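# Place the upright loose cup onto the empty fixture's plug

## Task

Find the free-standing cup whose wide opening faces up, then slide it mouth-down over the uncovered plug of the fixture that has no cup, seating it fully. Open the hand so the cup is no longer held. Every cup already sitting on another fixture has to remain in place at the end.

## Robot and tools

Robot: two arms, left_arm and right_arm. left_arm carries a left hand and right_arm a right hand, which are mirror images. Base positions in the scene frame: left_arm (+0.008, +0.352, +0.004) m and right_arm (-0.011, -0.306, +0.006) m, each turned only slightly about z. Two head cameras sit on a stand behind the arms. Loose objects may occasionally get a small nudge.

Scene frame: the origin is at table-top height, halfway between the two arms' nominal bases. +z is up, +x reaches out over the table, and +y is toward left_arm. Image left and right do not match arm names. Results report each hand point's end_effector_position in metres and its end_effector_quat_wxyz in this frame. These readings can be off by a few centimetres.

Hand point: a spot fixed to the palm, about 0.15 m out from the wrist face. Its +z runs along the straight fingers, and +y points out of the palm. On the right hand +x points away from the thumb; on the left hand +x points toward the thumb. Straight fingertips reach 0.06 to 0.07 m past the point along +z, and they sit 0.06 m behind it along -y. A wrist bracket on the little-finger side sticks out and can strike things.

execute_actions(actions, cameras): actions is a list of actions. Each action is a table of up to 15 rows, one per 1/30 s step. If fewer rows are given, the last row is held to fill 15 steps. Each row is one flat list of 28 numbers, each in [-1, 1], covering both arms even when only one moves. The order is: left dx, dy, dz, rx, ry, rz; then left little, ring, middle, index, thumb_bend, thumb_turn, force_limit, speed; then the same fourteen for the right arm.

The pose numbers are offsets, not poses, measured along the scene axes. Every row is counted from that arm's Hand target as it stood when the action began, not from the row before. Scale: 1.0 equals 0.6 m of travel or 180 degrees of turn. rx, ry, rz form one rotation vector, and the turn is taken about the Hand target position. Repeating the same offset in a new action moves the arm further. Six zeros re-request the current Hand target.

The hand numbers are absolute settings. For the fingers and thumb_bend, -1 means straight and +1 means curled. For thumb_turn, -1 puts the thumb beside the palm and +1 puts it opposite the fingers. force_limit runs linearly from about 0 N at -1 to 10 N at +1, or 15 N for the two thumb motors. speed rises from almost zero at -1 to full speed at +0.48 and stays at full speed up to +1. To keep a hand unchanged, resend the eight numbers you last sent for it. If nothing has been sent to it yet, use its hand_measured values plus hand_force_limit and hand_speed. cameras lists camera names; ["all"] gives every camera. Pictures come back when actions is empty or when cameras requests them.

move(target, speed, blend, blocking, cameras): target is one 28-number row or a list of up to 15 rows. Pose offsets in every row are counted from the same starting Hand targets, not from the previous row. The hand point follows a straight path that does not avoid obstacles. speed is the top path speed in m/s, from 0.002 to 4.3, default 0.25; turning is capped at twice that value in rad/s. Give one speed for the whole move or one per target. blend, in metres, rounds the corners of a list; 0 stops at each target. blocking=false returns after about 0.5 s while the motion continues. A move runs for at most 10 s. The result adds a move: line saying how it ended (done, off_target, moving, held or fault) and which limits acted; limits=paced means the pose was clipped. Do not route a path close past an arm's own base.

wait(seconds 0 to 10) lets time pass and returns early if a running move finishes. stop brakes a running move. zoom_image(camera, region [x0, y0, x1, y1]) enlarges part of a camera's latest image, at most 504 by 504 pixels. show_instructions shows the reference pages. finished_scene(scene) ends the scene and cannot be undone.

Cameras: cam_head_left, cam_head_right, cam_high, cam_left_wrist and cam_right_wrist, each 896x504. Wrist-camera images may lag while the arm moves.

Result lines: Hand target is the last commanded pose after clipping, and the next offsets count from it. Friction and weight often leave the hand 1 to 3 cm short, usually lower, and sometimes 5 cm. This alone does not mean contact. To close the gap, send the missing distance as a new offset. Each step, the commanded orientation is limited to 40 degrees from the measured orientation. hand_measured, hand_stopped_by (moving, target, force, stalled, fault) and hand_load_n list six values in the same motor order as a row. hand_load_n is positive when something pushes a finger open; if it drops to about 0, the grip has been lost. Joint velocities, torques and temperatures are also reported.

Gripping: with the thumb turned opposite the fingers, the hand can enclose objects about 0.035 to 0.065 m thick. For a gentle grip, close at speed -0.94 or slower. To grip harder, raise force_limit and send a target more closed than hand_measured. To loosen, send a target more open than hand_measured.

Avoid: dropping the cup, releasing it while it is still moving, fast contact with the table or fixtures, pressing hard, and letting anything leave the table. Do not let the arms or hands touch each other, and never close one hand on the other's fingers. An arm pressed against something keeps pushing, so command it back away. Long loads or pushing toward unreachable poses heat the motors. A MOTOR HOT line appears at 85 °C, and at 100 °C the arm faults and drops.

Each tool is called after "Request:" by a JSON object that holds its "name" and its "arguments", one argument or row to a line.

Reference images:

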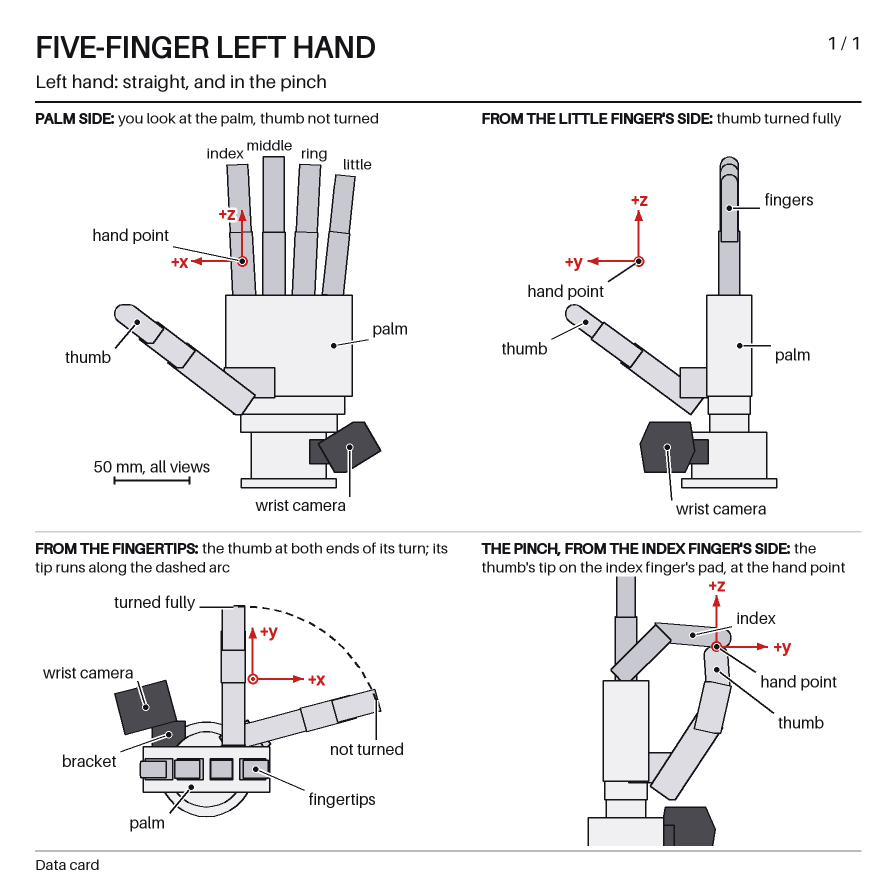

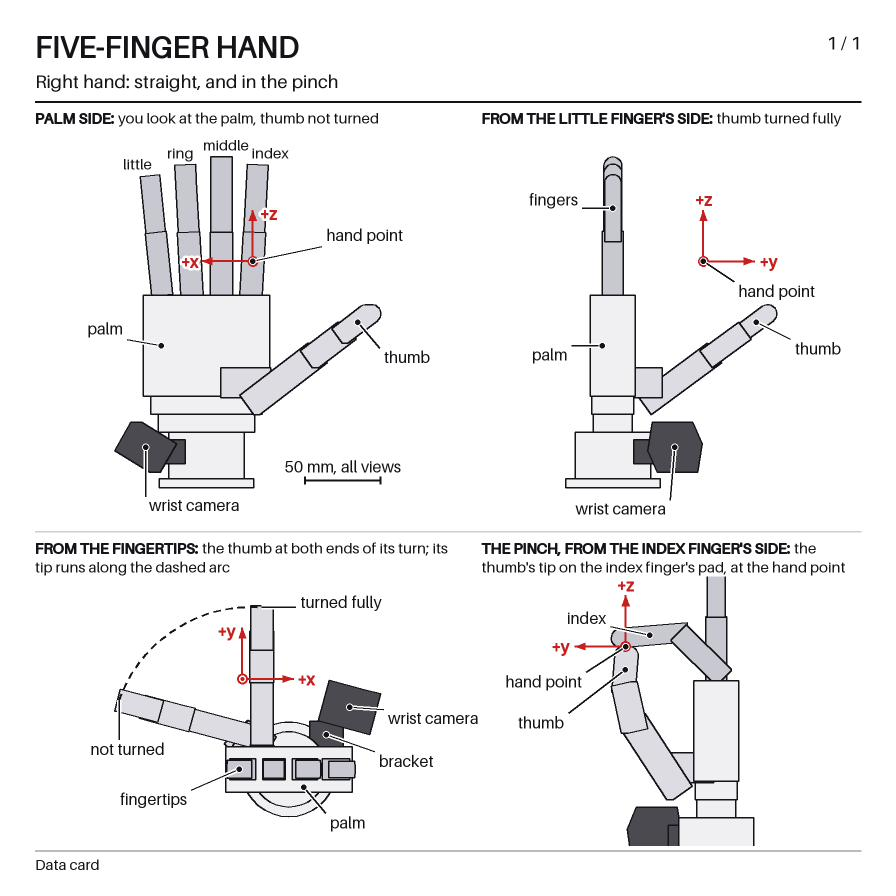

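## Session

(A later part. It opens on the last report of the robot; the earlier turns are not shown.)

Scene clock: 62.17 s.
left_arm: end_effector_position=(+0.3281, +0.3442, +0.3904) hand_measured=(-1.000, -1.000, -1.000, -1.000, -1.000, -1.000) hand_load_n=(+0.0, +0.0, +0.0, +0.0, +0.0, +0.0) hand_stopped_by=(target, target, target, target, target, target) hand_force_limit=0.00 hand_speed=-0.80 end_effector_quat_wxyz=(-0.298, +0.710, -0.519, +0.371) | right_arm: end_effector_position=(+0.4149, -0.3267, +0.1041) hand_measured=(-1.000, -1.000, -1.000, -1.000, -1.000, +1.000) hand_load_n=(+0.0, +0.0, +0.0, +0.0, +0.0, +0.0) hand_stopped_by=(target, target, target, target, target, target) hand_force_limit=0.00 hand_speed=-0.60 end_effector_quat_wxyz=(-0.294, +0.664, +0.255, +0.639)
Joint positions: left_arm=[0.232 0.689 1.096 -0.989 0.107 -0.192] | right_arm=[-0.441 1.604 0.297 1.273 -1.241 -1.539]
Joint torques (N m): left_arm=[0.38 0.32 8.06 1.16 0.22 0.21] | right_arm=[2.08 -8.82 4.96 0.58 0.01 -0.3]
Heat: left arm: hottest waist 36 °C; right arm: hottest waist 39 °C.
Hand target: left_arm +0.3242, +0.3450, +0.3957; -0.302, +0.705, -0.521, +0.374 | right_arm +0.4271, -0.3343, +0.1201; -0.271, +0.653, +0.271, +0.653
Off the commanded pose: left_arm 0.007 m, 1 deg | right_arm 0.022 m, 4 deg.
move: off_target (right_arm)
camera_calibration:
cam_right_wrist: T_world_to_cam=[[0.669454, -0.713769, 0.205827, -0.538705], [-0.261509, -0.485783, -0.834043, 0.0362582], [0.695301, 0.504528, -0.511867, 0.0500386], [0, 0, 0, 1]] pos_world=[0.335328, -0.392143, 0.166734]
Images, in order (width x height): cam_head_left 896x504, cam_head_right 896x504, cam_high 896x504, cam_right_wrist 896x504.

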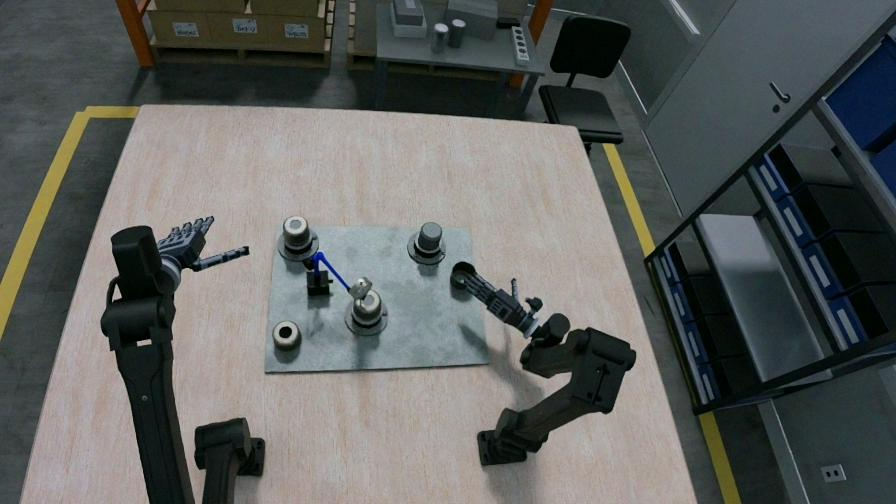

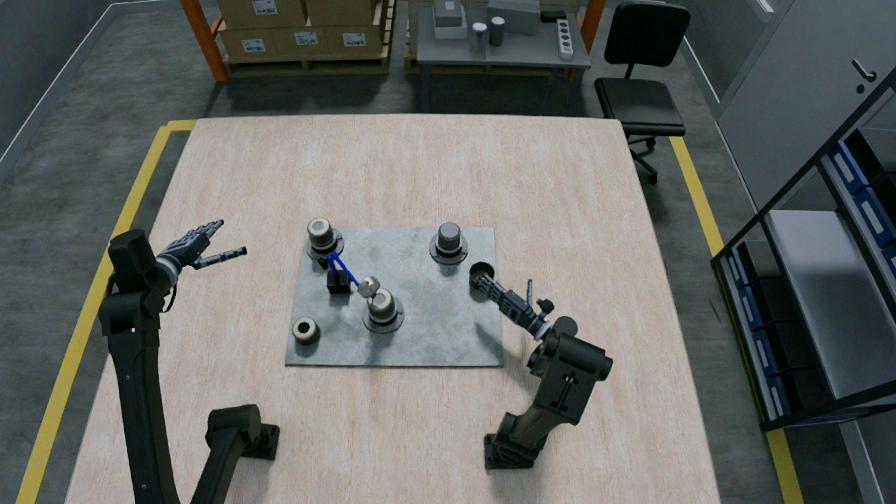

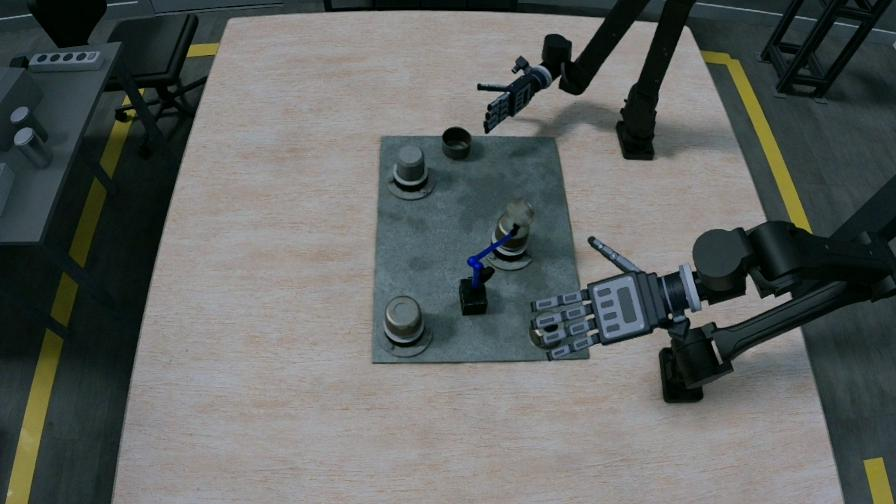

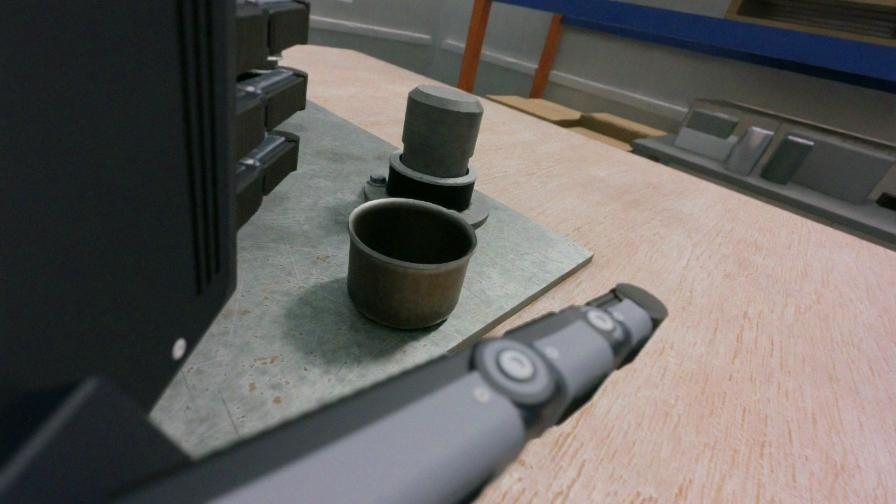

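Request:
{"name": "move", "arguments": {
  "target": [
    [0,0,0,0,0,0,-1,-1,-1,-1,-1,-1,0,-0.8,0.0107,-0.0105,-0.0818,-0.0119,-0.0171,-0.0039,-1,-1,-1,-1,-1,1,0,-0.6]
  ],
  "speed": 0.1,
  "cameras": ["cam_head_left","cam_head_right","cam_high","cam_right_wrist"]
}}

Scene clock: 68.30 s.
left_arm: end_effector_position=(+0.3281, +0.3442, +0.3904) hand_measured=(-1.000, -1.000, -1.000, -1.000, -1.000, -1.000) hand_load_n=(+0.0, +0.0, +0.0, +0.0, +0.0, -0.5) hand_stopped_by=(target, target, target, target, target, target) hand_force_limit=0.00 hand_speed=-0.80 end_effector_quat_wxyz=(-0.298, +0.710, -0.519, +0.371) | right_arm: end_effector_position=(+0.4261, -0.3358, +0.0628) hand_measured=(-1.000, -1.000, -1.000, -1.000, -1.000, +1.000) hand_load_n=(+0.0, +0.0, +0.0, +0.0, +0.0, +0.0) hand_stopped_by=(target, target, target, target, target, target) hand_force_limit=0.00 hand_speed=-0.60 end_effector_quat_wxyz=(-0.256, +0.653, +0.278, +0.656)
Joint positions: left_arm=[0.232 0.689 1.096 -0.989 0.107 -0.192] | right_arm=[-0.441 1.877 0.329 1.528 -1.219 -1.62]
Joint torques (N m): left_arm=[-0.03 -0.56 7.98 1.16 0.15 0.19] | right_arm=[1.79 -8.76 2.44 2.26 0 0.08]
Heat: left arm: hottest waist 36 °C; right arm: hottest waist 39 °C.
Hand target: left_arm +0.3242, +0.3450, +0.3957; -0.302, +0.705, -0.521, +0.374 | right_arm +0.4335, -0.3406, +0.0710; -0.247, +0.642, +0.286, +0.667
Off the commanded pose: left_arm 0.007 m, 1 deg | right_arm 0.012 m, 2 deg.
joint sent to its limit (right arm) — joint 4 (wrist pitch), upper limit. The joint targets are off in position, not in orientation.
move: off_target (right_arm)
camera_calibration:
cam_right_wrist: T_world_to_cam=[[0.637181, -0.711192, 0.296996, -0.535365], [-0.214405, -0.533708, -0.818038, -0.0369894], [0.740291, 0.457561, -0.492552, -0.0104072], [0, 0, 0, 1]] pos_world=[0.340898, -0.395727, 0.123616]
Images, in order (width x height): cam_head_left 896x504, cam_head_right 896x504, cam_high 896x504, cam_right_wrist 896x504.

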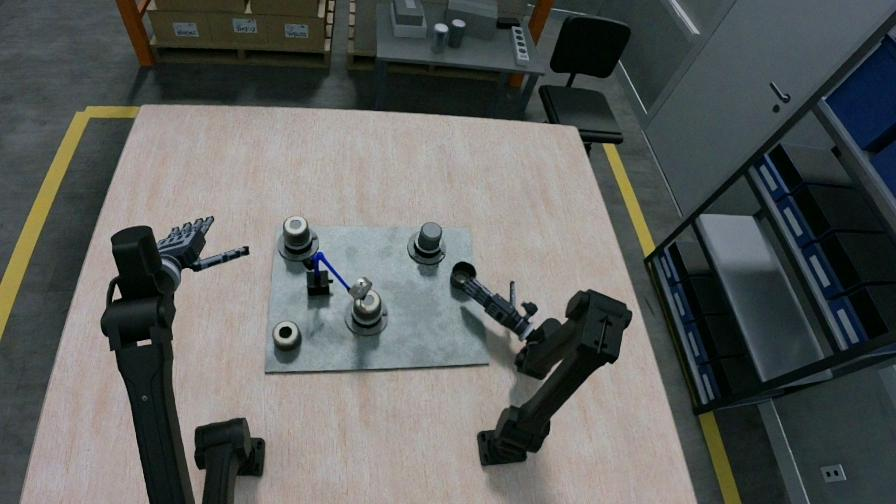

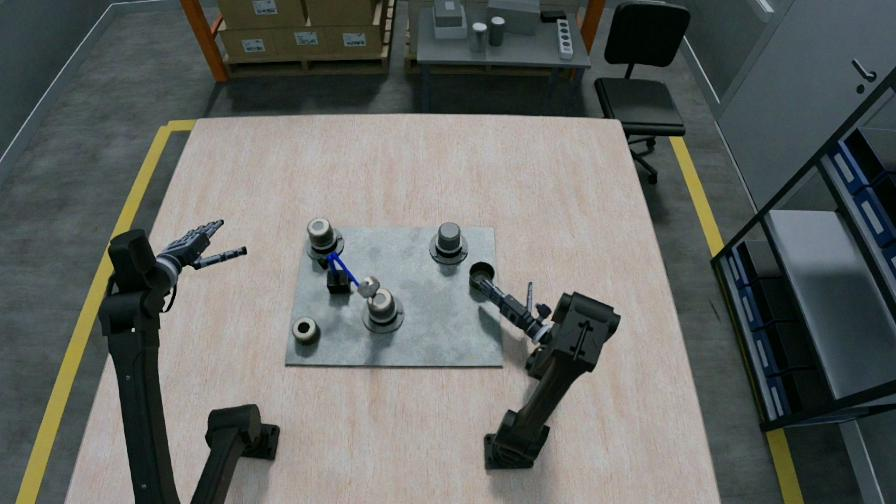

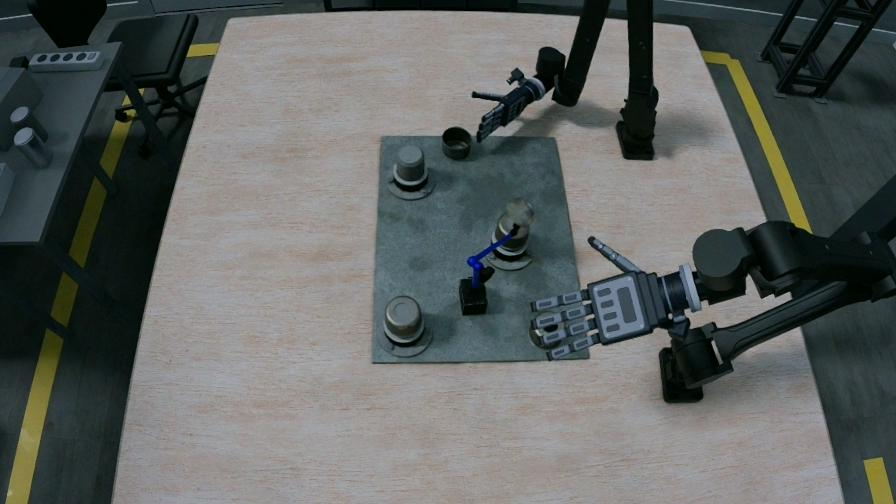

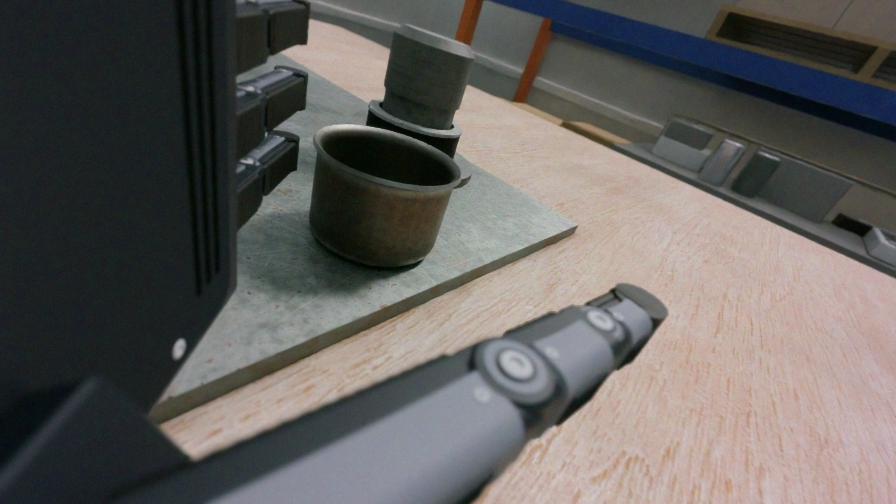

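Request:
{"name": "zoom_image", "arguments": {
  "camera": "cam_head_right",
  "region": [440, 240, 570, 360]
}}

Request:
{"name": "zoom_image", "arguments": {
  "camera": "cam_high",
  "region": [420, 40, 580, 190]
}}

Request:
{"name": "zoom_image", "arguments": {
  "camera": "cam_right_wrist",
  "region": [220, 0, 700, 400]
}}

Scaled by 3.877 from the camera's 896x504 image, which has a finer 1280x720 frame.

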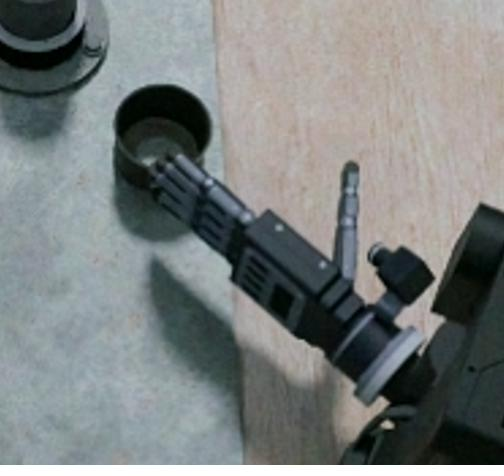

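Scaled by 3.150 from the camera's 896x504 image, which has a finer 1280x720 frame.

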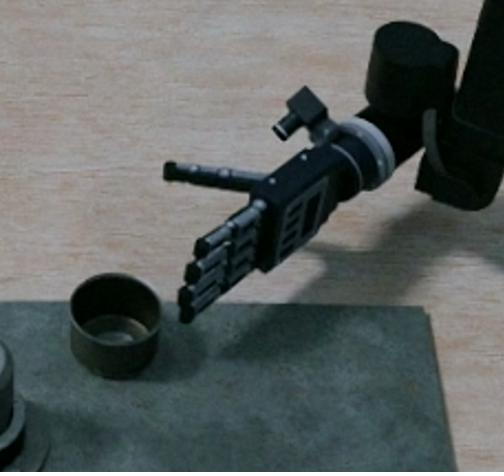

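Scaled by 1.050 from the camera's 896x504 image, which has a finer 1280x720 frame.

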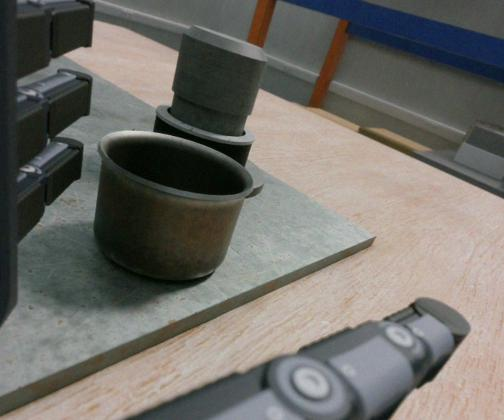

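Request:
{"name": "move", "arguments": {
  "target": [
    [0,0,0,0,0,0,-1,-1,-1,-1,-1,-1,0,-0.8,-0.007,0.021,-0.03,0,0,0,-1,-1,-1,-1,-1,1,0,-0.6]
  ],
  "speed": 0.06,
  "cameras": ["cam_head_right","cam_high","cam_right_wrist"]
}}

Scene clock: 76.90 s.
left_arm: end_effector_position=(+0.3281, +0.3442, +0.3904) hand_measured=(-1.000, -1.000, -1.000, -1.000, -1.000, -1.000) hand_load_n=(+0.0, +0.0, +0.0, +0.0, +0.0, +0.0) hand_stopped_by=(target, target, target, target, target, target) hand_force_limit=0.00 hand_speed=-0.80 end_effector_quat_wxyz=(-0.298, +0.710, -0.519, +0.371) | right_arm: end_effector_position=(+0.4273, -0.3291, +0.0463) hand_measured=(-1.000, -1.000, -1.000, -1.000, -1.000, +1.000) hand_load_n=(+0.0, +0.0, +0.0, +0.0, +0.0, +0.5) hand_stopped_by=(target, target, target, target, target, target) hand_force_limit=0.00 hand_speed=-0.60 end_effector_quat_wxyz=(-0.259, +0.662, +0.273, +0.649)
Joint positions: left_arm=[0.232 0.689 1.096 -0.989 0.107 -0.192] | right_arm=[-0.415 1.923 0.331 1.528 -1.188 -1.641]
Joint torques (N m): left_arm=[0.38 0.44 7.9 1.26 0.2 0.22] | right_arm=[2.61 -8.94 0.84 2.32 -0.02 -0.29]
Heat: left arm: hottest waist 36 °C; right arm: hottest waist 39 °C.
Hand target: left_arm +0.3242, +0.3450, +0.3957; -0.302, +0.705, -0.521, +0.374 | right_arm +0.4293, -0.3280, +0.0530; -0.247, +0.642, +0.286, +0.667
Off the commanded pose: left_arm 0.007 m, 1 deg | right_arm 0.007 m, 4 deg.
joint sent to its limit (right arm) — joint 4 (wrist pitch), upper limit. The joint targets are off in position, not in orientation.
move: off_target (right_arm)
camera_calibration:
cam_right_wrist: T_world_to_cam=[[0.641632, -0.71447, 0.279001, -0.528585], [-0.237823, -0.531142, -0.813221, -0.0358957], [0.729211, 0.455435, -0.510715, -0.0175831], [0, 0, 0, 1]] pos_world=[0.343442, -0.388716, 0.109305]
Images, in order (width x height): cam_head_right 896x504, cam_high 896x504, cam_right_wrist 896x504.

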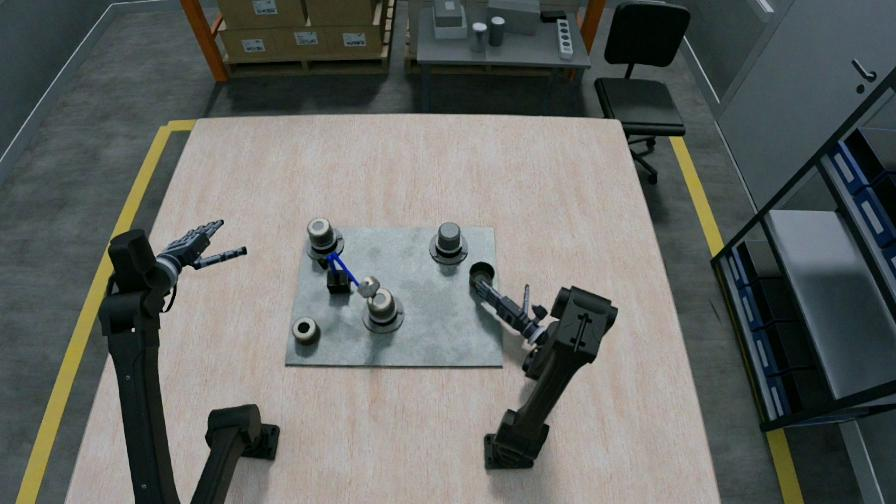

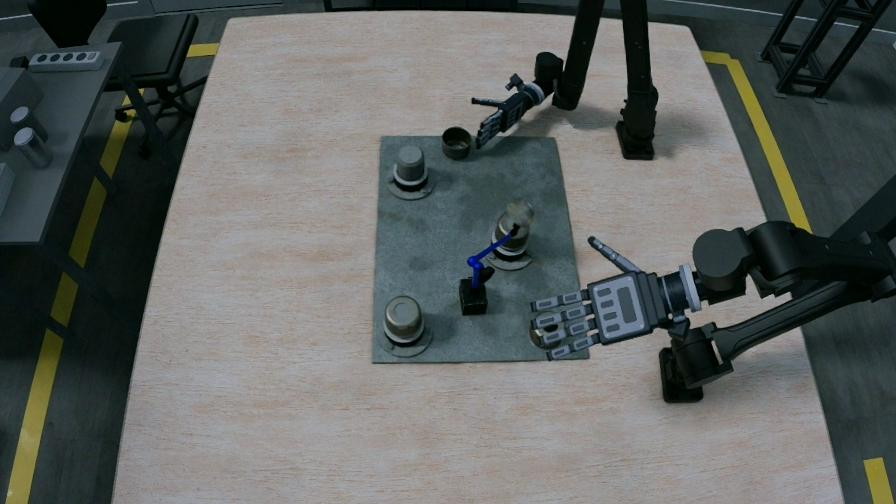

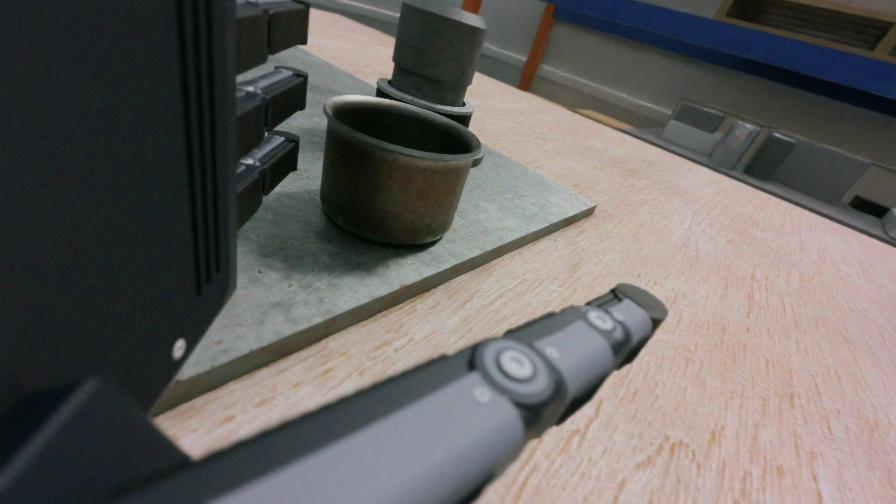

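Request:
{"name": "move", "arguments": {
  "target": [
    [0,0,0,0,0,0,-1,-1,-1,-1,-1,-1,0,-0.8,-0.012,0.011,-0.017,0,0,0,-1,-1,-1,-1,-1,1,0,-0.6]
  ],
  "speed": 0.05,
  "cameras": ["cam_head_right","cam_high","cam_right_wrist"]
}}

Scene clock: 80.03 s.
left_arm: end_effector_position=(+0.3281, +0.3442, +0.3904) hand_measured=(-1.000, -1.000, -1.000, -1.000, -1.000, -1.000) hand_load_n=(+0.0, +0.0, -0.5, +0.0, +0.0, -0.5) hand_stopped_by=(target, target, target, target, target, target) hand_force_limit=0.00 hand_speed=-0.80 end_effector_quat_wxyz=(-0.298, +0.710, -0.519, +0.371) | right_arm: end_effector_position=(+0.4202, -0.3275, +0.0364) hand_measured=(-1.000, -1.000, -1.000, -1.000, -1.000, +1.000) hand_load_n=(+0.0, +0.0, +0.0, +0.0, +0.0, +0.5) hand_stopped_by=(target, target, target, target, target, target) hand_force_limit=0.00 hand_speed=-0.60 end_effector_quat_wxyz=(-0.256, +0.668, +0.272, +0.644)
Joint positions: left_arm=[0.232 0.689 1.096 -0.989 0.107 -0.192] | right_arm=[-0.415 1.946 0.314 1.528 -1.181 -1.677]
Joint torques (N m): left_arm=[0.38 -0.44 8.01 1.39 0.14 0.16] | right_arm=[2.67 -8.88 0.34 2.33 -0.04 -0.29]
Heat: left arm: hottest waist 36 °C; right arm: hottest waist 39 °C.
Hand target: left_arm +0.3242, +0.3450, +0.3957; -0.302, +0.705, -0.521, +0.374 | right_arm +0.4221, -0.3214, +0.0428; -0.247, +0.642, +0.286, +0.667
Off the commanded pose: left_arm 0.007 m, 1 deg | right_arm 0.009 m, 4 deg.
joint sent to its limit (right arm) — joint 4 (wrist pitch), upper limit. The joint targets are off in position and orientation.
move: off_target (right_arm)
camera_calibration:
cam_right_wrist: T_world_to_cam=[[0.640381, -0.715947, 0.278086, -0.520034], [-0.2512, -0.537384, -0.805057, -0.0416061], [0.725817, 0.445688, -0.523977, -0.0195347], [0, 0, 0, 1]] pos_world=[0.336748, -0.385969, 0.100883]
Images, in order (width x height): cam_head_right 896x504, cam_high 896x504, cam_right_wrist 896x504.

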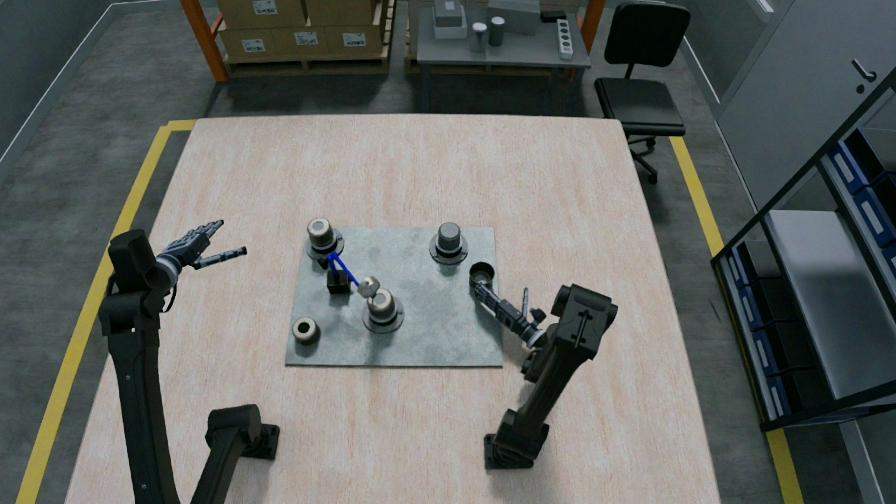

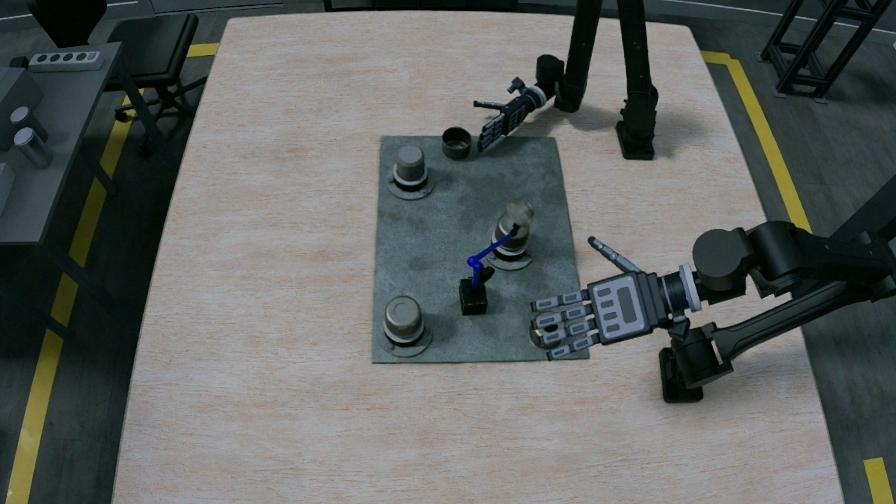

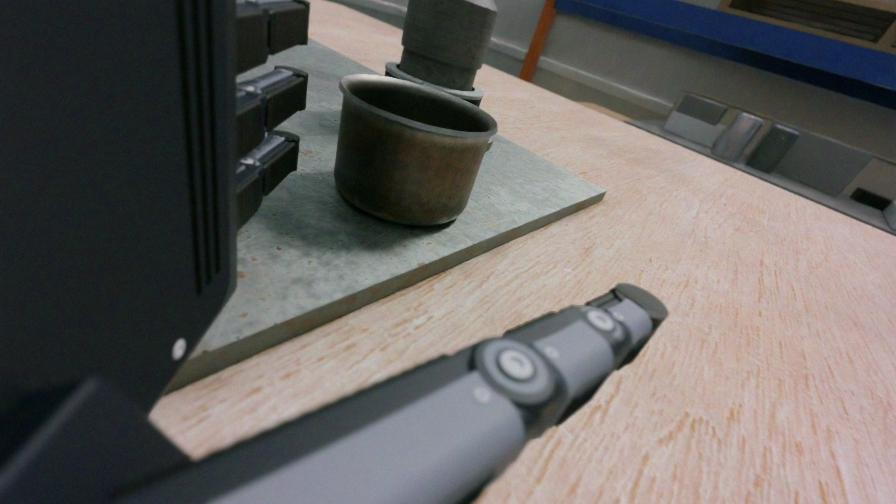

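Request:
{"name": "move", "arguments": {
  "target": [
    [0,0,0,0,0,0,-1,-1,-1,-1,-1,-1,0,-0.8,0.045,0.043,0,0,0,0,-1,-1,-1,-1,-1,1,0,-0.6]
  ],
  "speed": 0.05,
  "cameras": ["cam_head_right","cam_high","cam_right_wrist"]
}}

Scene clock: 82.43 s.
left_arm: end_effector_position=(+0.3281, +0.3442, +0.3904) hand_measured=(-1.000, -1.000, -1.000, -1.000, -1.000, -1.000) hand_load_n=(+0.0, +0.0, +0.0, +0.0, +0.0, +0.0) hand_stopped_by=(target, target, target, target, target, target) hand_force_limit=0.00 hand_speed=-0.80 end_effector_quat_wxyz=(-0.298, +0.710, -0.519, +0.371) | right_arm: end_effector_position=(+0.4420, -0.2955, +0.0348) hand_measured=(-1.000, -1.000, -1.000, -1.000, -1.000, +1.000) hand_load_n=(+0.0, -0.5, +0.0, +0.0, +0.0, +0.0) hand_stopped_by=(target, target, target, target, target, target) hand_force_limit=0.00 hand_speed=-0.60 end_effector_quat_wxyz=(-0.252, +0.665, +0.282, +0.644)
Joint positions: left_arm=[0.232 0.689 1.096 -0.989 0.107 -0.192] | right_arm=[-0.285 1.96 0.343 1.528 -1.061 -1.677]
Joint torques (N m): left_arm=[0.15 -0.03 7.95 1.31 0.17 0.23] | right_arm=[2.49 -9.35 1.84 2.45 -0.02 0.02]
Heat: left arm: hottest waist 36 °C; right arm: hottest waist 39 °C.
Hand target: left_arm +0.3242, +0.3450, +0.3957; -0.302, +0.705, -0.521, +0.374 | right_arm +0.4491, -0.2956, +0.0428; -0.247, +0.642, +0.286, +0.667
Off the commanded pose: left_arm 0.007 m, 1 deg | right_arm 0.011 m, 4 deg.
joint sent to its limit (right arm) — joint 4 (wrist pitch), upper limit. The joint targets are off in position and orientation.
move: off_target (right_arm)
camera_calibration:
cam_right_wrist: T_world_to_cam=[[0.64536, -0.704076, 0.296288, -0.510005], [-0.236738, -0.553125, -0.798754, -0.0314525], [0.726268, 0.445341, -0.523647, -0.0507669], [0, 0, 0, 1]] pos_world=[0.358562, -0.353871, 0.0994016]
Images, in order (width x height): cam_head_right 896x504, cam_high 896x504, cam_right_wrist 896x504.

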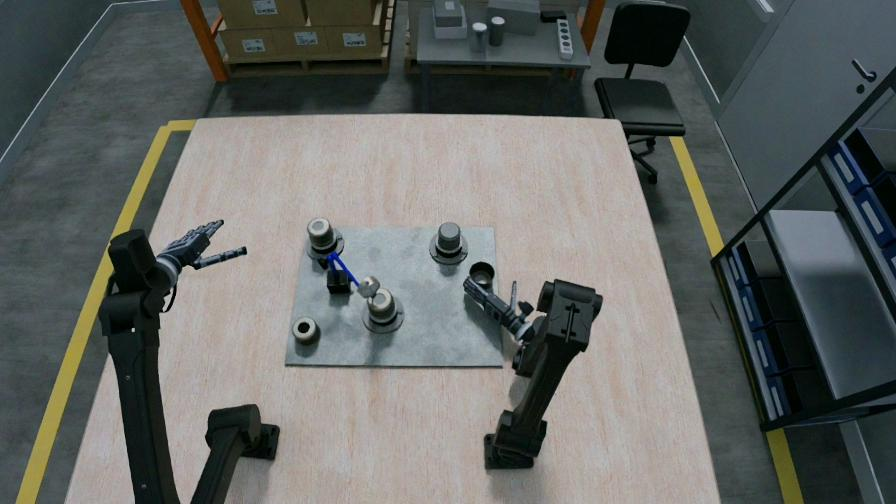

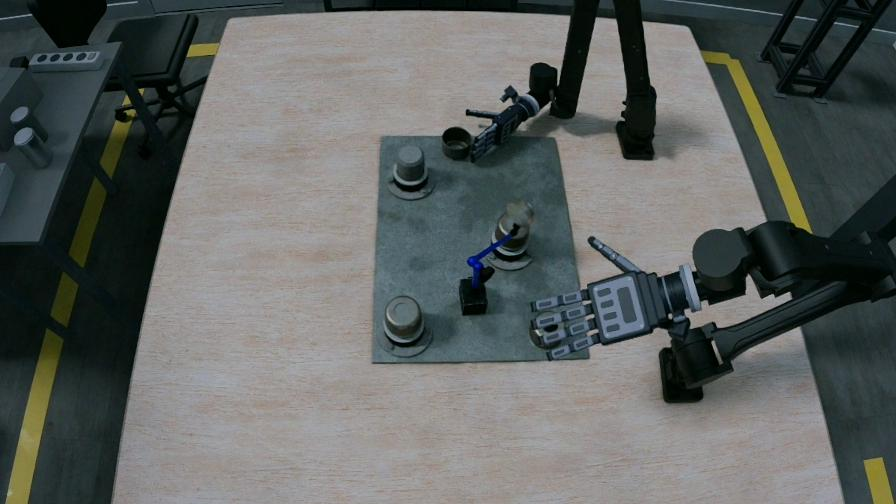

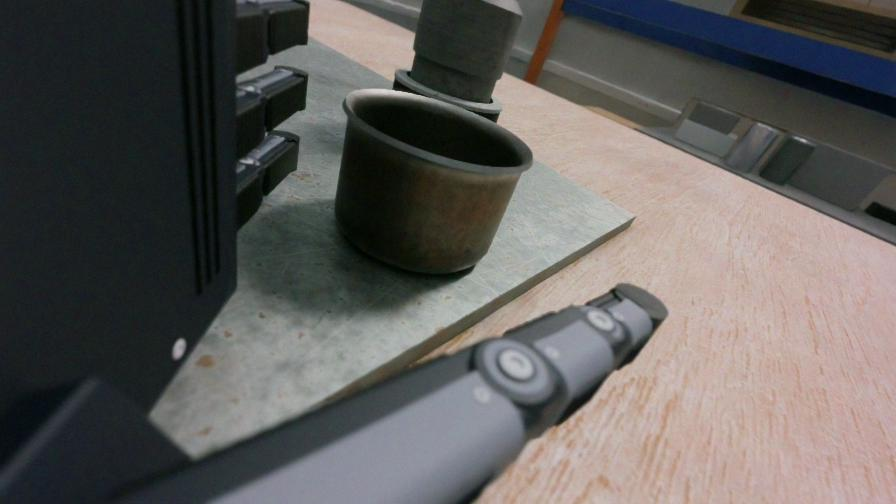

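Request:
{"name": "move", "arguments": {
  "target": [
    [0,0,0,0,0,0,-1,-1,-1,-1,-1,-1,0,-0.8,0.044,0.038,0,0,0,0,-1,-1,-1,-1,-1,1,0,-0.6]
  ],
  "speed": 0.05,
  "cameras": ["cam_head_right","cam_high","cam_right_wrist"]
}}

Scene clock: 85.17 s.
left_arm: end_effector_position=(+0.3281, +0.3442, +0.3904) hand_measured=(-1.000, -1.000, -1.000, -1.000, -1.000, -1.000) hand_load_n=(+0.0, +0.0, -0.5, +0.0, +0.0, -0.5) hand_stopped_by=(target, target, target, target, target, target) hand_force_limit=0.00 hand_speed=-0.80 end_effector_quat_wxyz=(-0.298, +0.710, -0.519, +0.371) | right_arm: end_effector_position=(+0.4681, -0.2741, +0.0339) hand_measured=(-1.000, -1.000, -1.000, -1.000, -1.000, +1.000) hand_load_n=(+0.0, +0.0, +0.0, +0.0, +0.0, +0.5) hand_stopped_by=(target, target, target, target, target, target) hand_force_limit=0.00 hand_speed=-0.60 end_effector_quat_wxyz=(-0.249, +0.661, +0.284, +0.649)
Joint positions: left_arm=[0.232 0.689 1.096 -0.989 0.107 -0.192] | right_arm=[-0.191 1.984 0.397 1.528 -0.964 -1.66]
Joint torques (N m): left_arm=[0.79 -0.32 7.92 1.33 0.19 0.24] | right_arm=[2.55 -10.05 2.25 2.52 -0.01 0.11]
Heat: left arm: hottest waist 36 °C; right arm: hottest waist 39 °C.
Hand target: left_arm +0.3242, +0.3450, +0.3957; -0.302, +0.705, -0.521, +0.374 | right_arm +0.4755, -0.2728, +0.0428; -0.247, +0.642, +0.286, +0.667
Off the commanded pose: left_arm 0.007 m, 1 deg | right_arm 0.012 m, 3 deg.
joint sent to its limit (right arm) — joint 4 (wrist pitch), upper limit. The joint targets are off in position, not in orientation.
move: off_target (right_arm)
camera_calibration:
cam_right_wrist: T_world_to_cam=[[0.638466, -0.705769, 0.307004, -0.508968], [-0.226885, -0.553754, -0.801174, -0.0188324], [0.735448, 0.441868, -0.513681, -0.085293], [0, 0, 0, 1]] pos_world=[0.383415, -0.331954, 0.0973539]
Images, in order (width x height): cam_head_right 896x504, cam_high 896x504, cam_right_wrist 896x504.

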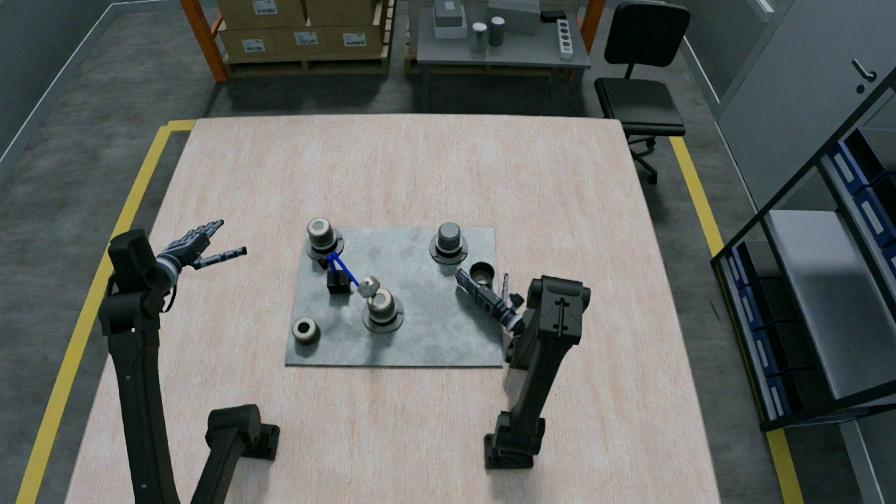

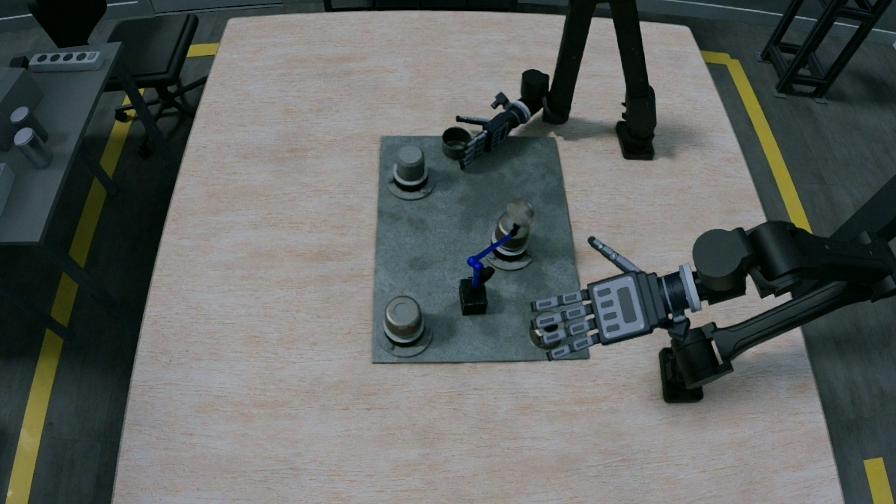

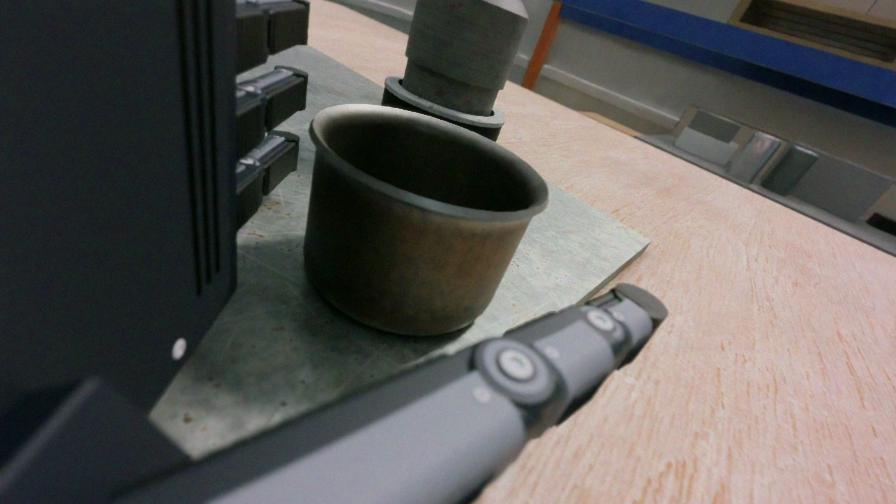

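Request:
{"name": "zoom_image", "arguments": {
  "camera": "cam_high",
  "region": [420, 60, 560, 200]
}}

Request:
{"name": "zoom_image", "arguments": {
  "camera": "cam_head_right",
  "region": [430, 240, 550, 360]
}}

Scaled by 3.600 from the camera's 896x504 image, which has a finer 1280x720 frame.

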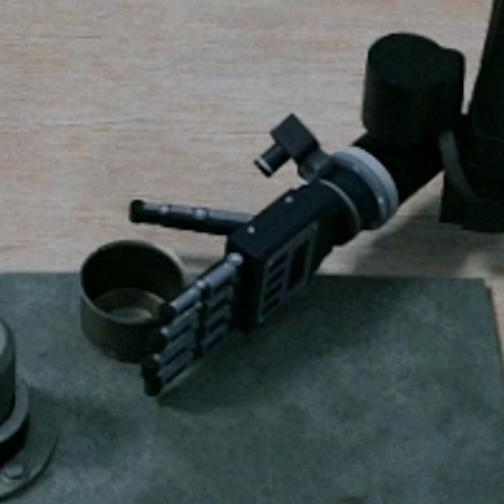

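Scaled by 4.200 from the camera's 896x504 image, which has a finer 1280x720 frame.

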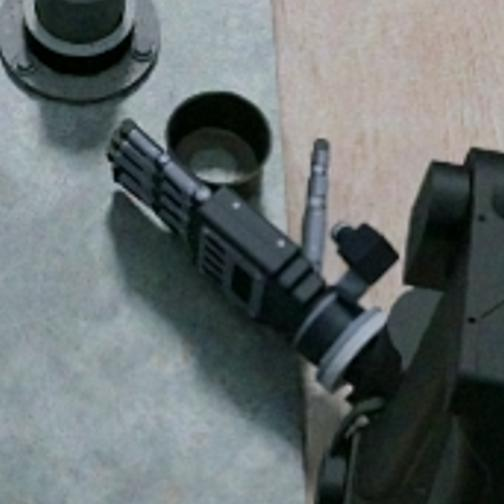

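Request:
{"name": "move", "arguments": {
  "target": [
    [0,0,0,0,0,0,-1,-1,-1,-1,-1,-1,0,-0.8,0,0,-0.013,0,0,0,-1,-1,-1,-1,-1,1,0,-0.6]
  ],
  "speed": 0.03,
  "cameras": ["cam_high","cam_right_wrist"]
}}

Scene clock: 91.63 s.
left_arm: end_effector_position=(+0.3281, +0.3442, +0.3904) hand_measured=(-1.000, -1.000, -1.000, -1.000, -1.000, -1.000) hand_load_n=(+0.0, +0.0, +0.0, +0.0, +0.0, +0.0) hand_stopped_by=(target, target, target, target, target, target) hand_force_limit=0.00 hand_speed=-0.80 end_effector_quat_wxyz=(-0.298, +0.710, -0.519, +0.371) | right_arm: end_effector_position=(+0.4684, -0.2741, +0.0258) hand_measured=(-1.000, -1.000, -1.000, -1.000, -1.000, +1.000) hand_load_n=(+0.0, +0.0, +0.0, +0.0, +0.0, +0.0) hand_stopped_by=(target, target, target, target, target, target) hand_force_limit=0.00 hand_speed=-0.60 end_effector_quat_wxyz=(-0.252, +0.665, +0.281, +0.644)
Joint positions: left_arm=[0.232 0.689 1.096 -0.989 0.107 -0.192] | right_arm=[-0.191 2.006 0.403 1.528 -0.964 -1.66]
Joint torques (N m): left_arm=[0.97 -0.5 7.98 1.44 0.12 0.23] | right_arm=[2.49 -10.23 2.04 2.51 -0.07 -0.01]
Heat: left arm: hottest waist 36 °C; right arm: hottest waist 39 °C.
Hand target: left_arm +0.3242, +0.3450, +0.3957; -0.302, +0.705, -0.521, +0.374 | right_arm +0.4755, -0.2728, +0.0350; -0.247, +0.642, +0.286, +0.667
Off the commanded pose: left_arm 0.007 m, 1 deg | right_arm 0.012 m, 4 deg.
joint sent to its limit (right arm) — joint 4 (wrist pitch), upper limit. The joint targets are off in position and orientation.
move: off_target (right_arm)
camera_calibration:
cam_right_wrist: T_world_to_cam=[[0.643054, -0.706591, 0.295316, -0.508884], [-0.238845, -0.55143, -0.799298, -0.0190677], [0.727623, 0.443457, -0.523365, -0.0852979], [0, 0, 0, 1]] pos_world=[0.384751, -0.332261, 0.0903988]
Images, in order (width x height): cam_high 896x504, cam_right_wrist 896x504.

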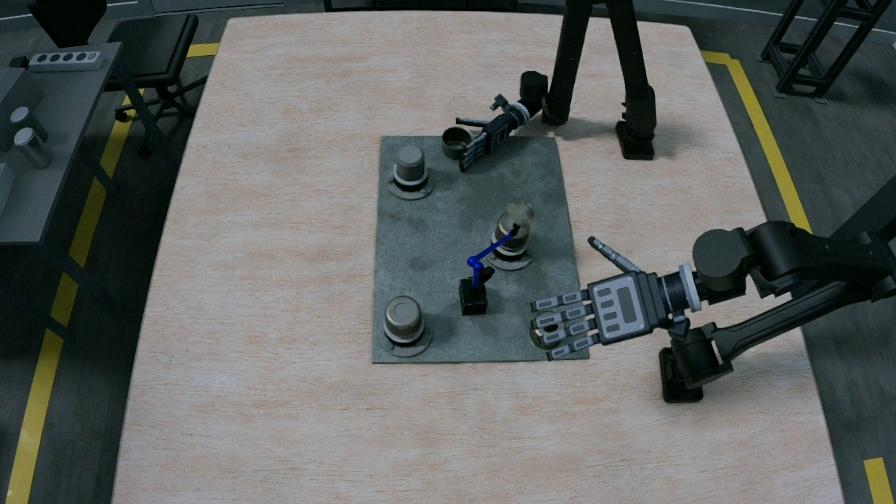

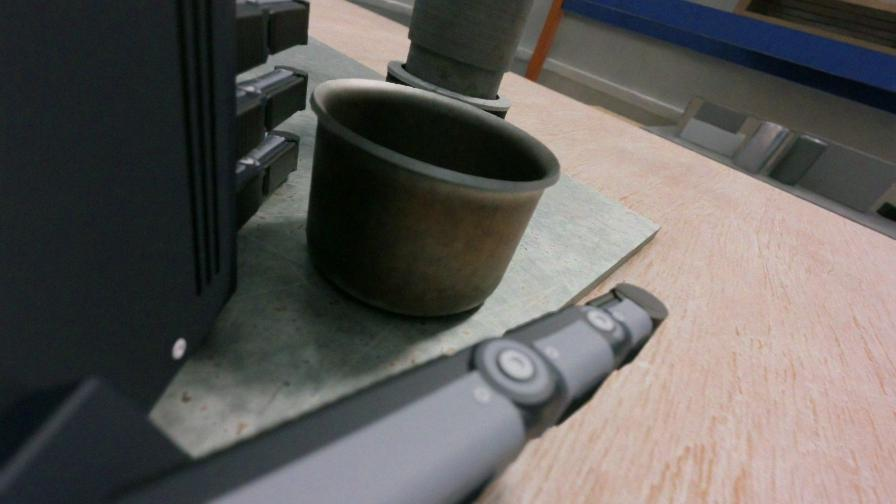

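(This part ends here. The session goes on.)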